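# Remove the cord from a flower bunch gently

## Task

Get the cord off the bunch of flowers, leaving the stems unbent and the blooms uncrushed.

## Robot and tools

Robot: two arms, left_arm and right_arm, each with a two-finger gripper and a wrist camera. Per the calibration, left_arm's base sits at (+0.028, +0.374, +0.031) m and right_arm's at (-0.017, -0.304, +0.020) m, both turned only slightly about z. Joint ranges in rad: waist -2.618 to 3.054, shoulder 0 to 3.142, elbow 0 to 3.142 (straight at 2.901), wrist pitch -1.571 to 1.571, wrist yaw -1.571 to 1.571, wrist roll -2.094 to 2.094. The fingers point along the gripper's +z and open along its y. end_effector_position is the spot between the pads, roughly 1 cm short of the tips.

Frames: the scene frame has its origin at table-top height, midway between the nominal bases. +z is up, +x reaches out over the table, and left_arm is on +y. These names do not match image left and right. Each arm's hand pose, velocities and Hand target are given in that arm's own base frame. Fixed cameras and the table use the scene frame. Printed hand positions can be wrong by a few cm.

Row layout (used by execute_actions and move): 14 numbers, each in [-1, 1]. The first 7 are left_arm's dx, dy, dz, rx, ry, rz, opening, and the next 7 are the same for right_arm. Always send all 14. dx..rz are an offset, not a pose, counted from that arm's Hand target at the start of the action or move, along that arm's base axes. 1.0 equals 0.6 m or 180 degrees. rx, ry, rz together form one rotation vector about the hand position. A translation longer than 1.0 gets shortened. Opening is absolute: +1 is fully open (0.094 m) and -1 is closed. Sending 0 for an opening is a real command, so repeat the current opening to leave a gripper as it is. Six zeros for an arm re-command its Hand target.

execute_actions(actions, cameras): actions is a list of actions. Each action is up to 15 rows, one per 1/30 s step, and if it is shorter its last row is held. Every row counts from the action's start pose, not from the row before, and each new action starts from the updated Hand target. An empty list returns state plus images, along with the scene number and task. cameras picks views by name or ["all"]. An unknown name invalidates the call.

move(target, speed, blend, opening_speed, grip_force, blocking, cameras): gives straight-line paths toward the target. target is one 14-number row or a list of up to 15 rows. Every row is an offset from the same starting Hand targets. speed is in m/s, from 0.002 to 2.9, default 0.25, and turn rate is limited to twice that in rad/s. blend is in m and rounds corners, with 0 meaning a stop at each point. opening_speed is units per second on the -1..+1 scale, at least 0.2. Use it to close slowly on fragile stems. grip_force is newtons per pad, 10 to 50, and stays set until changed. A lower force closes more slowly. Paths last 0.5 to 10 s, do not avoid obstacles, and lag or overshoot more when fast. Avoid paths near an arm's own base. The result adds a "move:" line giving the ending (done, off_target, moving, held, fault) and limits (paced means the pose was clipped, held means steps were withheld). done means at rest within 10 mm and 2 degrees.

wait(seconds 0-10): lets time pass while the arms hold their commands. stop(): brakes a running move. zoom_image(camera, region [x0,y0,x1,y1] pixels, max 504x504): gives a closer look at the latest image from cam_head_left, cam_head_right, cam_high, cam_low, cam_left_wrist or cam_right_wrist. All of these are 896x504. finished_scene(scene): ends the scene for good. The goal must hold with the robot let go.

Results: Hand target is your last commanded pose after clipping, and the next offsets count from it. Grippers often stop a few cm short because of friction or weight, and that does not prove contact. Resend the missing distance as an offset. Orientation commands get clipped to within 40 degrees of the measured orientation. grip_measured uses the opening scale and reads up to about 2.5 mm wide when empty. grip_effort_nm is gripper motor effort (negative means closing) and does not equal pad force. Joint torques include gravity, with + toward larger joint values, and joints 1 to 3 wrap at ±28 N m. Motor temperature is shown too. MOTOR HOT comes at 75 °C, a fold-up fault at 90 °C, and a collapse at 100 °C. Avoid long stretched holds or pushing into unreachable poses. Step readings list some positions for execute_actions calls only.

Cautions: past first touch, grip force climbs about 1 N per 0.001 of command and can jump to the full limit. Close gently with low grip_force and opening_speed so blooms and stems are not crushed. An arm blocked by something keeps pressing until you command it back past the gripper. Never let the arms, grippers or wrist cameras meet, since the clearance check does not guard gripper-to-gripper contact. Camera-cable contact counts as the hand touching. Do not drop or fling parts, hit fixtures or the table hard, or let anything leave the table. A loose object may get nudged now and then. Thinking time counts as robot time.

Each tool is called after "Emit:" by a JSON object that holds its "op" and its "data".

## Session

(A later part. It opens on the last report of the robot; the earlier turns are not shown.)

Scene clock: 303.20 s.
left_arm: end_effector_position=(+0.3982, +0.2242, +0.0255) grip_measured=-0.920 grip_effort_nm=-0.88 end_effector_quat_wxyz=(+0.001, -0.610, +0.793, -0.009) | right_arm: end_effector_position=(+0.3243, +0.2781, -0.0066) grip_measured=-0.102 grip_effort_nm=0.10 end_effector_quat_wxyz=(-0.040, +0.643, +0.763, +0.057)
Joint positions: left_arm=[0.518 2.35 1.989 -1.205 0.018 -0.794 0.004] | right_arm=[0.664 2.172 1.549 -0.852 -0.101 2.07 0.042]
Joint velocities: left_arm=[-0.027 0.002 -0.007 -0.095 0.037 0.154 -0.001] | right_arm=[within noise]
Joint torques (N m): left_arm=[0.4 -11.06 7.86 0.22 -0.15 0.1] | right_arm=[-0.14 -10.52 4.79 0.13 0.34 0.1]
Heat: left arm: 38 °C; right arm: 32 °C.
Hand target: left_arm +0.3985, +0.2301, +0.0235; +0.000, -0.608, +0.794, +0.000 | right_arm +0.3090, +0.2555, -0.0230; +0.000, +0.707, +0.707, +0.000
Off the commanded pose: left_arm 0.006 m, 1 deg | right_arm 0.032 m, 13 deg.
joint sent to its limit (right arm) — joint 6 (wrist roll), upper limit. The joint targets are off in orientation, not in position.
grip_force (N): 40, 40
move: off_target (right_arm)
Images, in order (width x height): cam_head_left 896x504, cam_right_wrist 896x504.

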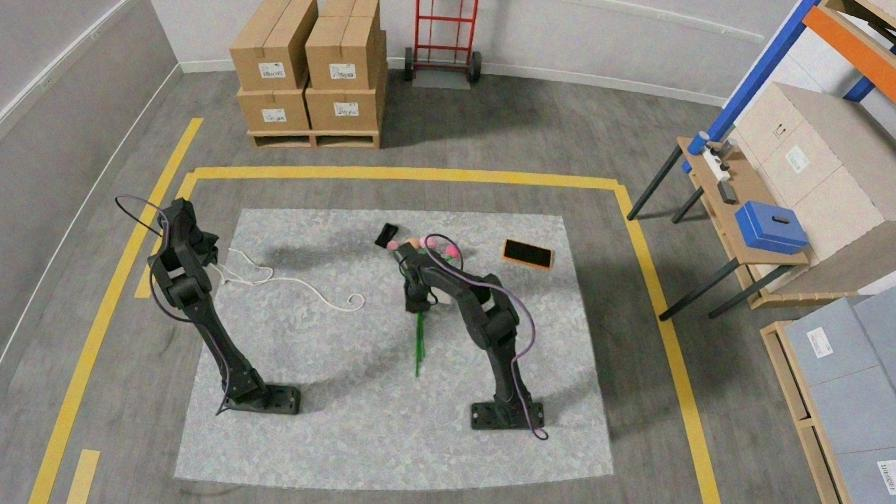

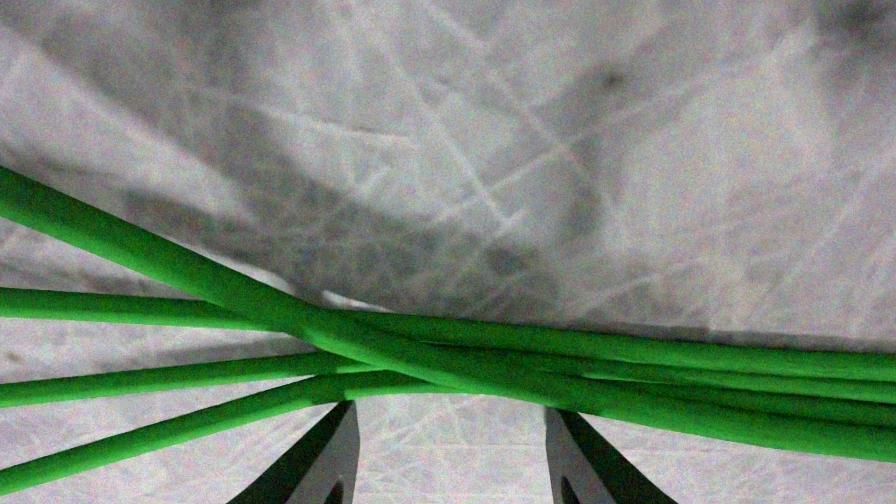

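Emit:
{"op": "move", "data": {"target": [[-0.03,-0.3,0.0,0,0,0,-1,0,0.03,0.0,0,0,0,-0.1],[-0.03,-0.3,-0.08,0,0,0,-1,0,0.03,0.15,0,0,0,-0.1],[-0.03,-0.3,-0.08,0,0,0,0,0,0.03,0.15,0,0,0,-0.1],[-0.03,-0.3,0.2,0,0,0,0,0,-0.2,0.25,0,0,0,-0.1]], "speed": 0.15, "cameras": ["all"]}}

Emit:
{"op": "zoom_image", "data": {"camera": "cam_head_left", "region": [200, 220, 520, 400]}}

Scene clock: 312.77 s.
left_arm: end_effector_position=(+0.3797, +0.0458, +0.1252) grip_measured=-0.003 grip_effort_nm=0.10 end_effector_quat_wxyz=(-0.022, -0.603, +0.797, +0.003) | right_arm: end_effector_position=(+0.3179, +0.1424, +0.1213) grip_measured=-0.102 grip_effort_nm=0.10 end_effector_quat_wxyz=(-0.003, +0.709, +0.705, +0.008)
Joint positions: left_arm=[0.125 2.05 1.899 -1.461 0.016 -1.17 0.047] | right_arm=[0.412 1.852 1.61 -1.316 -0.011 1.99 0.042]
Joint torques (N m): left_arm=[0.31 -13.09 7.45 0.09 -0.12 -0.1] | right_arm=[-0.17 -11.75 6.35 0.22 0.11 -0.11]
Heat: left arm: 38 °C; right arm: 32 °C.
Hand target: left_arm +0.3805, +0.0502, +0.1435; +0.000, -0.608, +0.794, +0.000 | right_arm +0.3090, +0.1355, +0.1271; +0.000, +0.707, +0.707, +0.000
Off the commanded pose: left_arm 0.019 m, 3 deg | right_arm 0.013 m, 1 deg.
grip_force (N): 40, 40
move: off_target (left_arm, right_arm)

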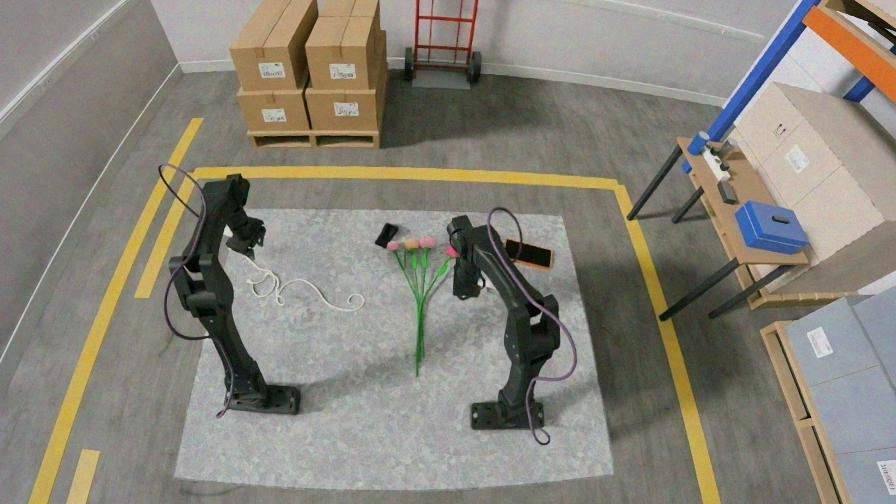

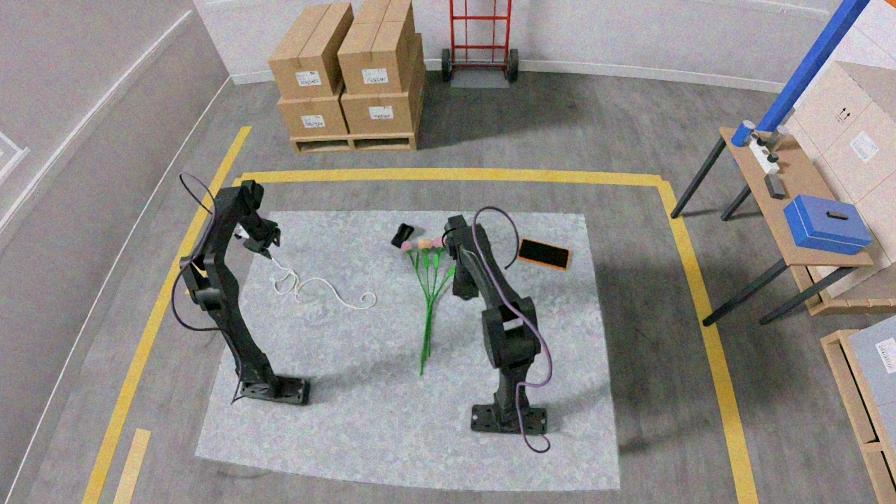

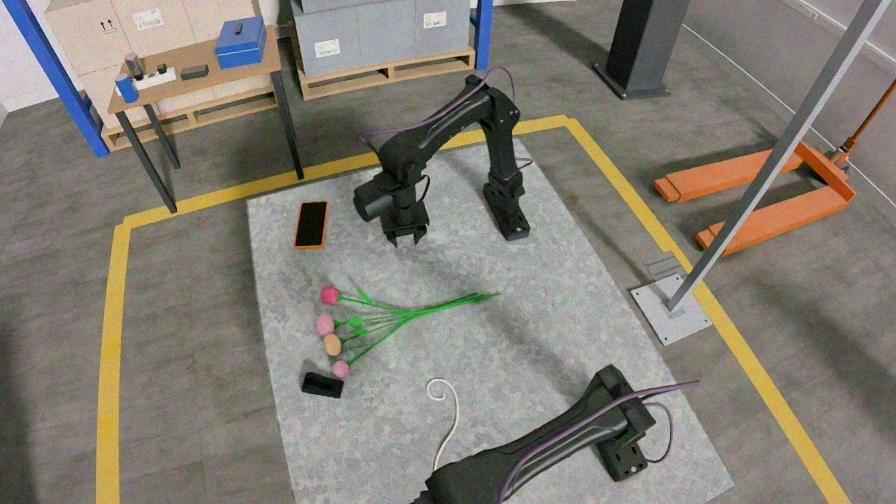

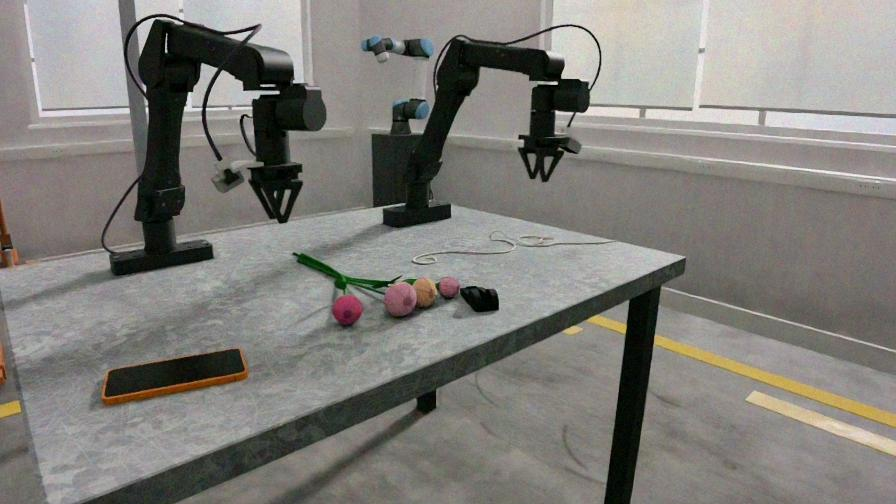

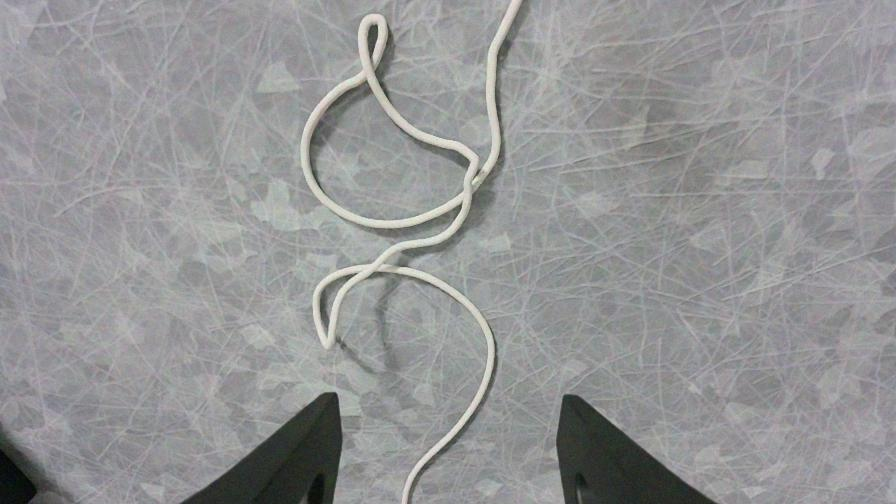

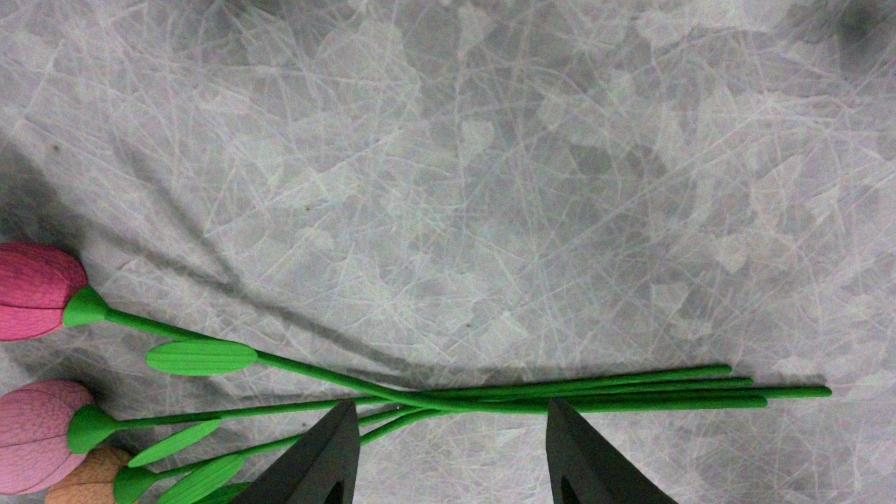

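Scaled by 1.575 from the camera's 896x504 image, which has a finer 1280x720 frame.

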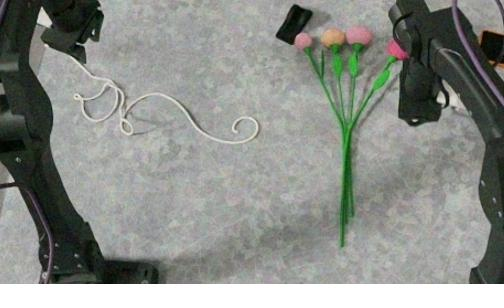

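Emit:
{"op": "finished_scene", "data": {"scene": 2}}

The scene is finished: the task was done.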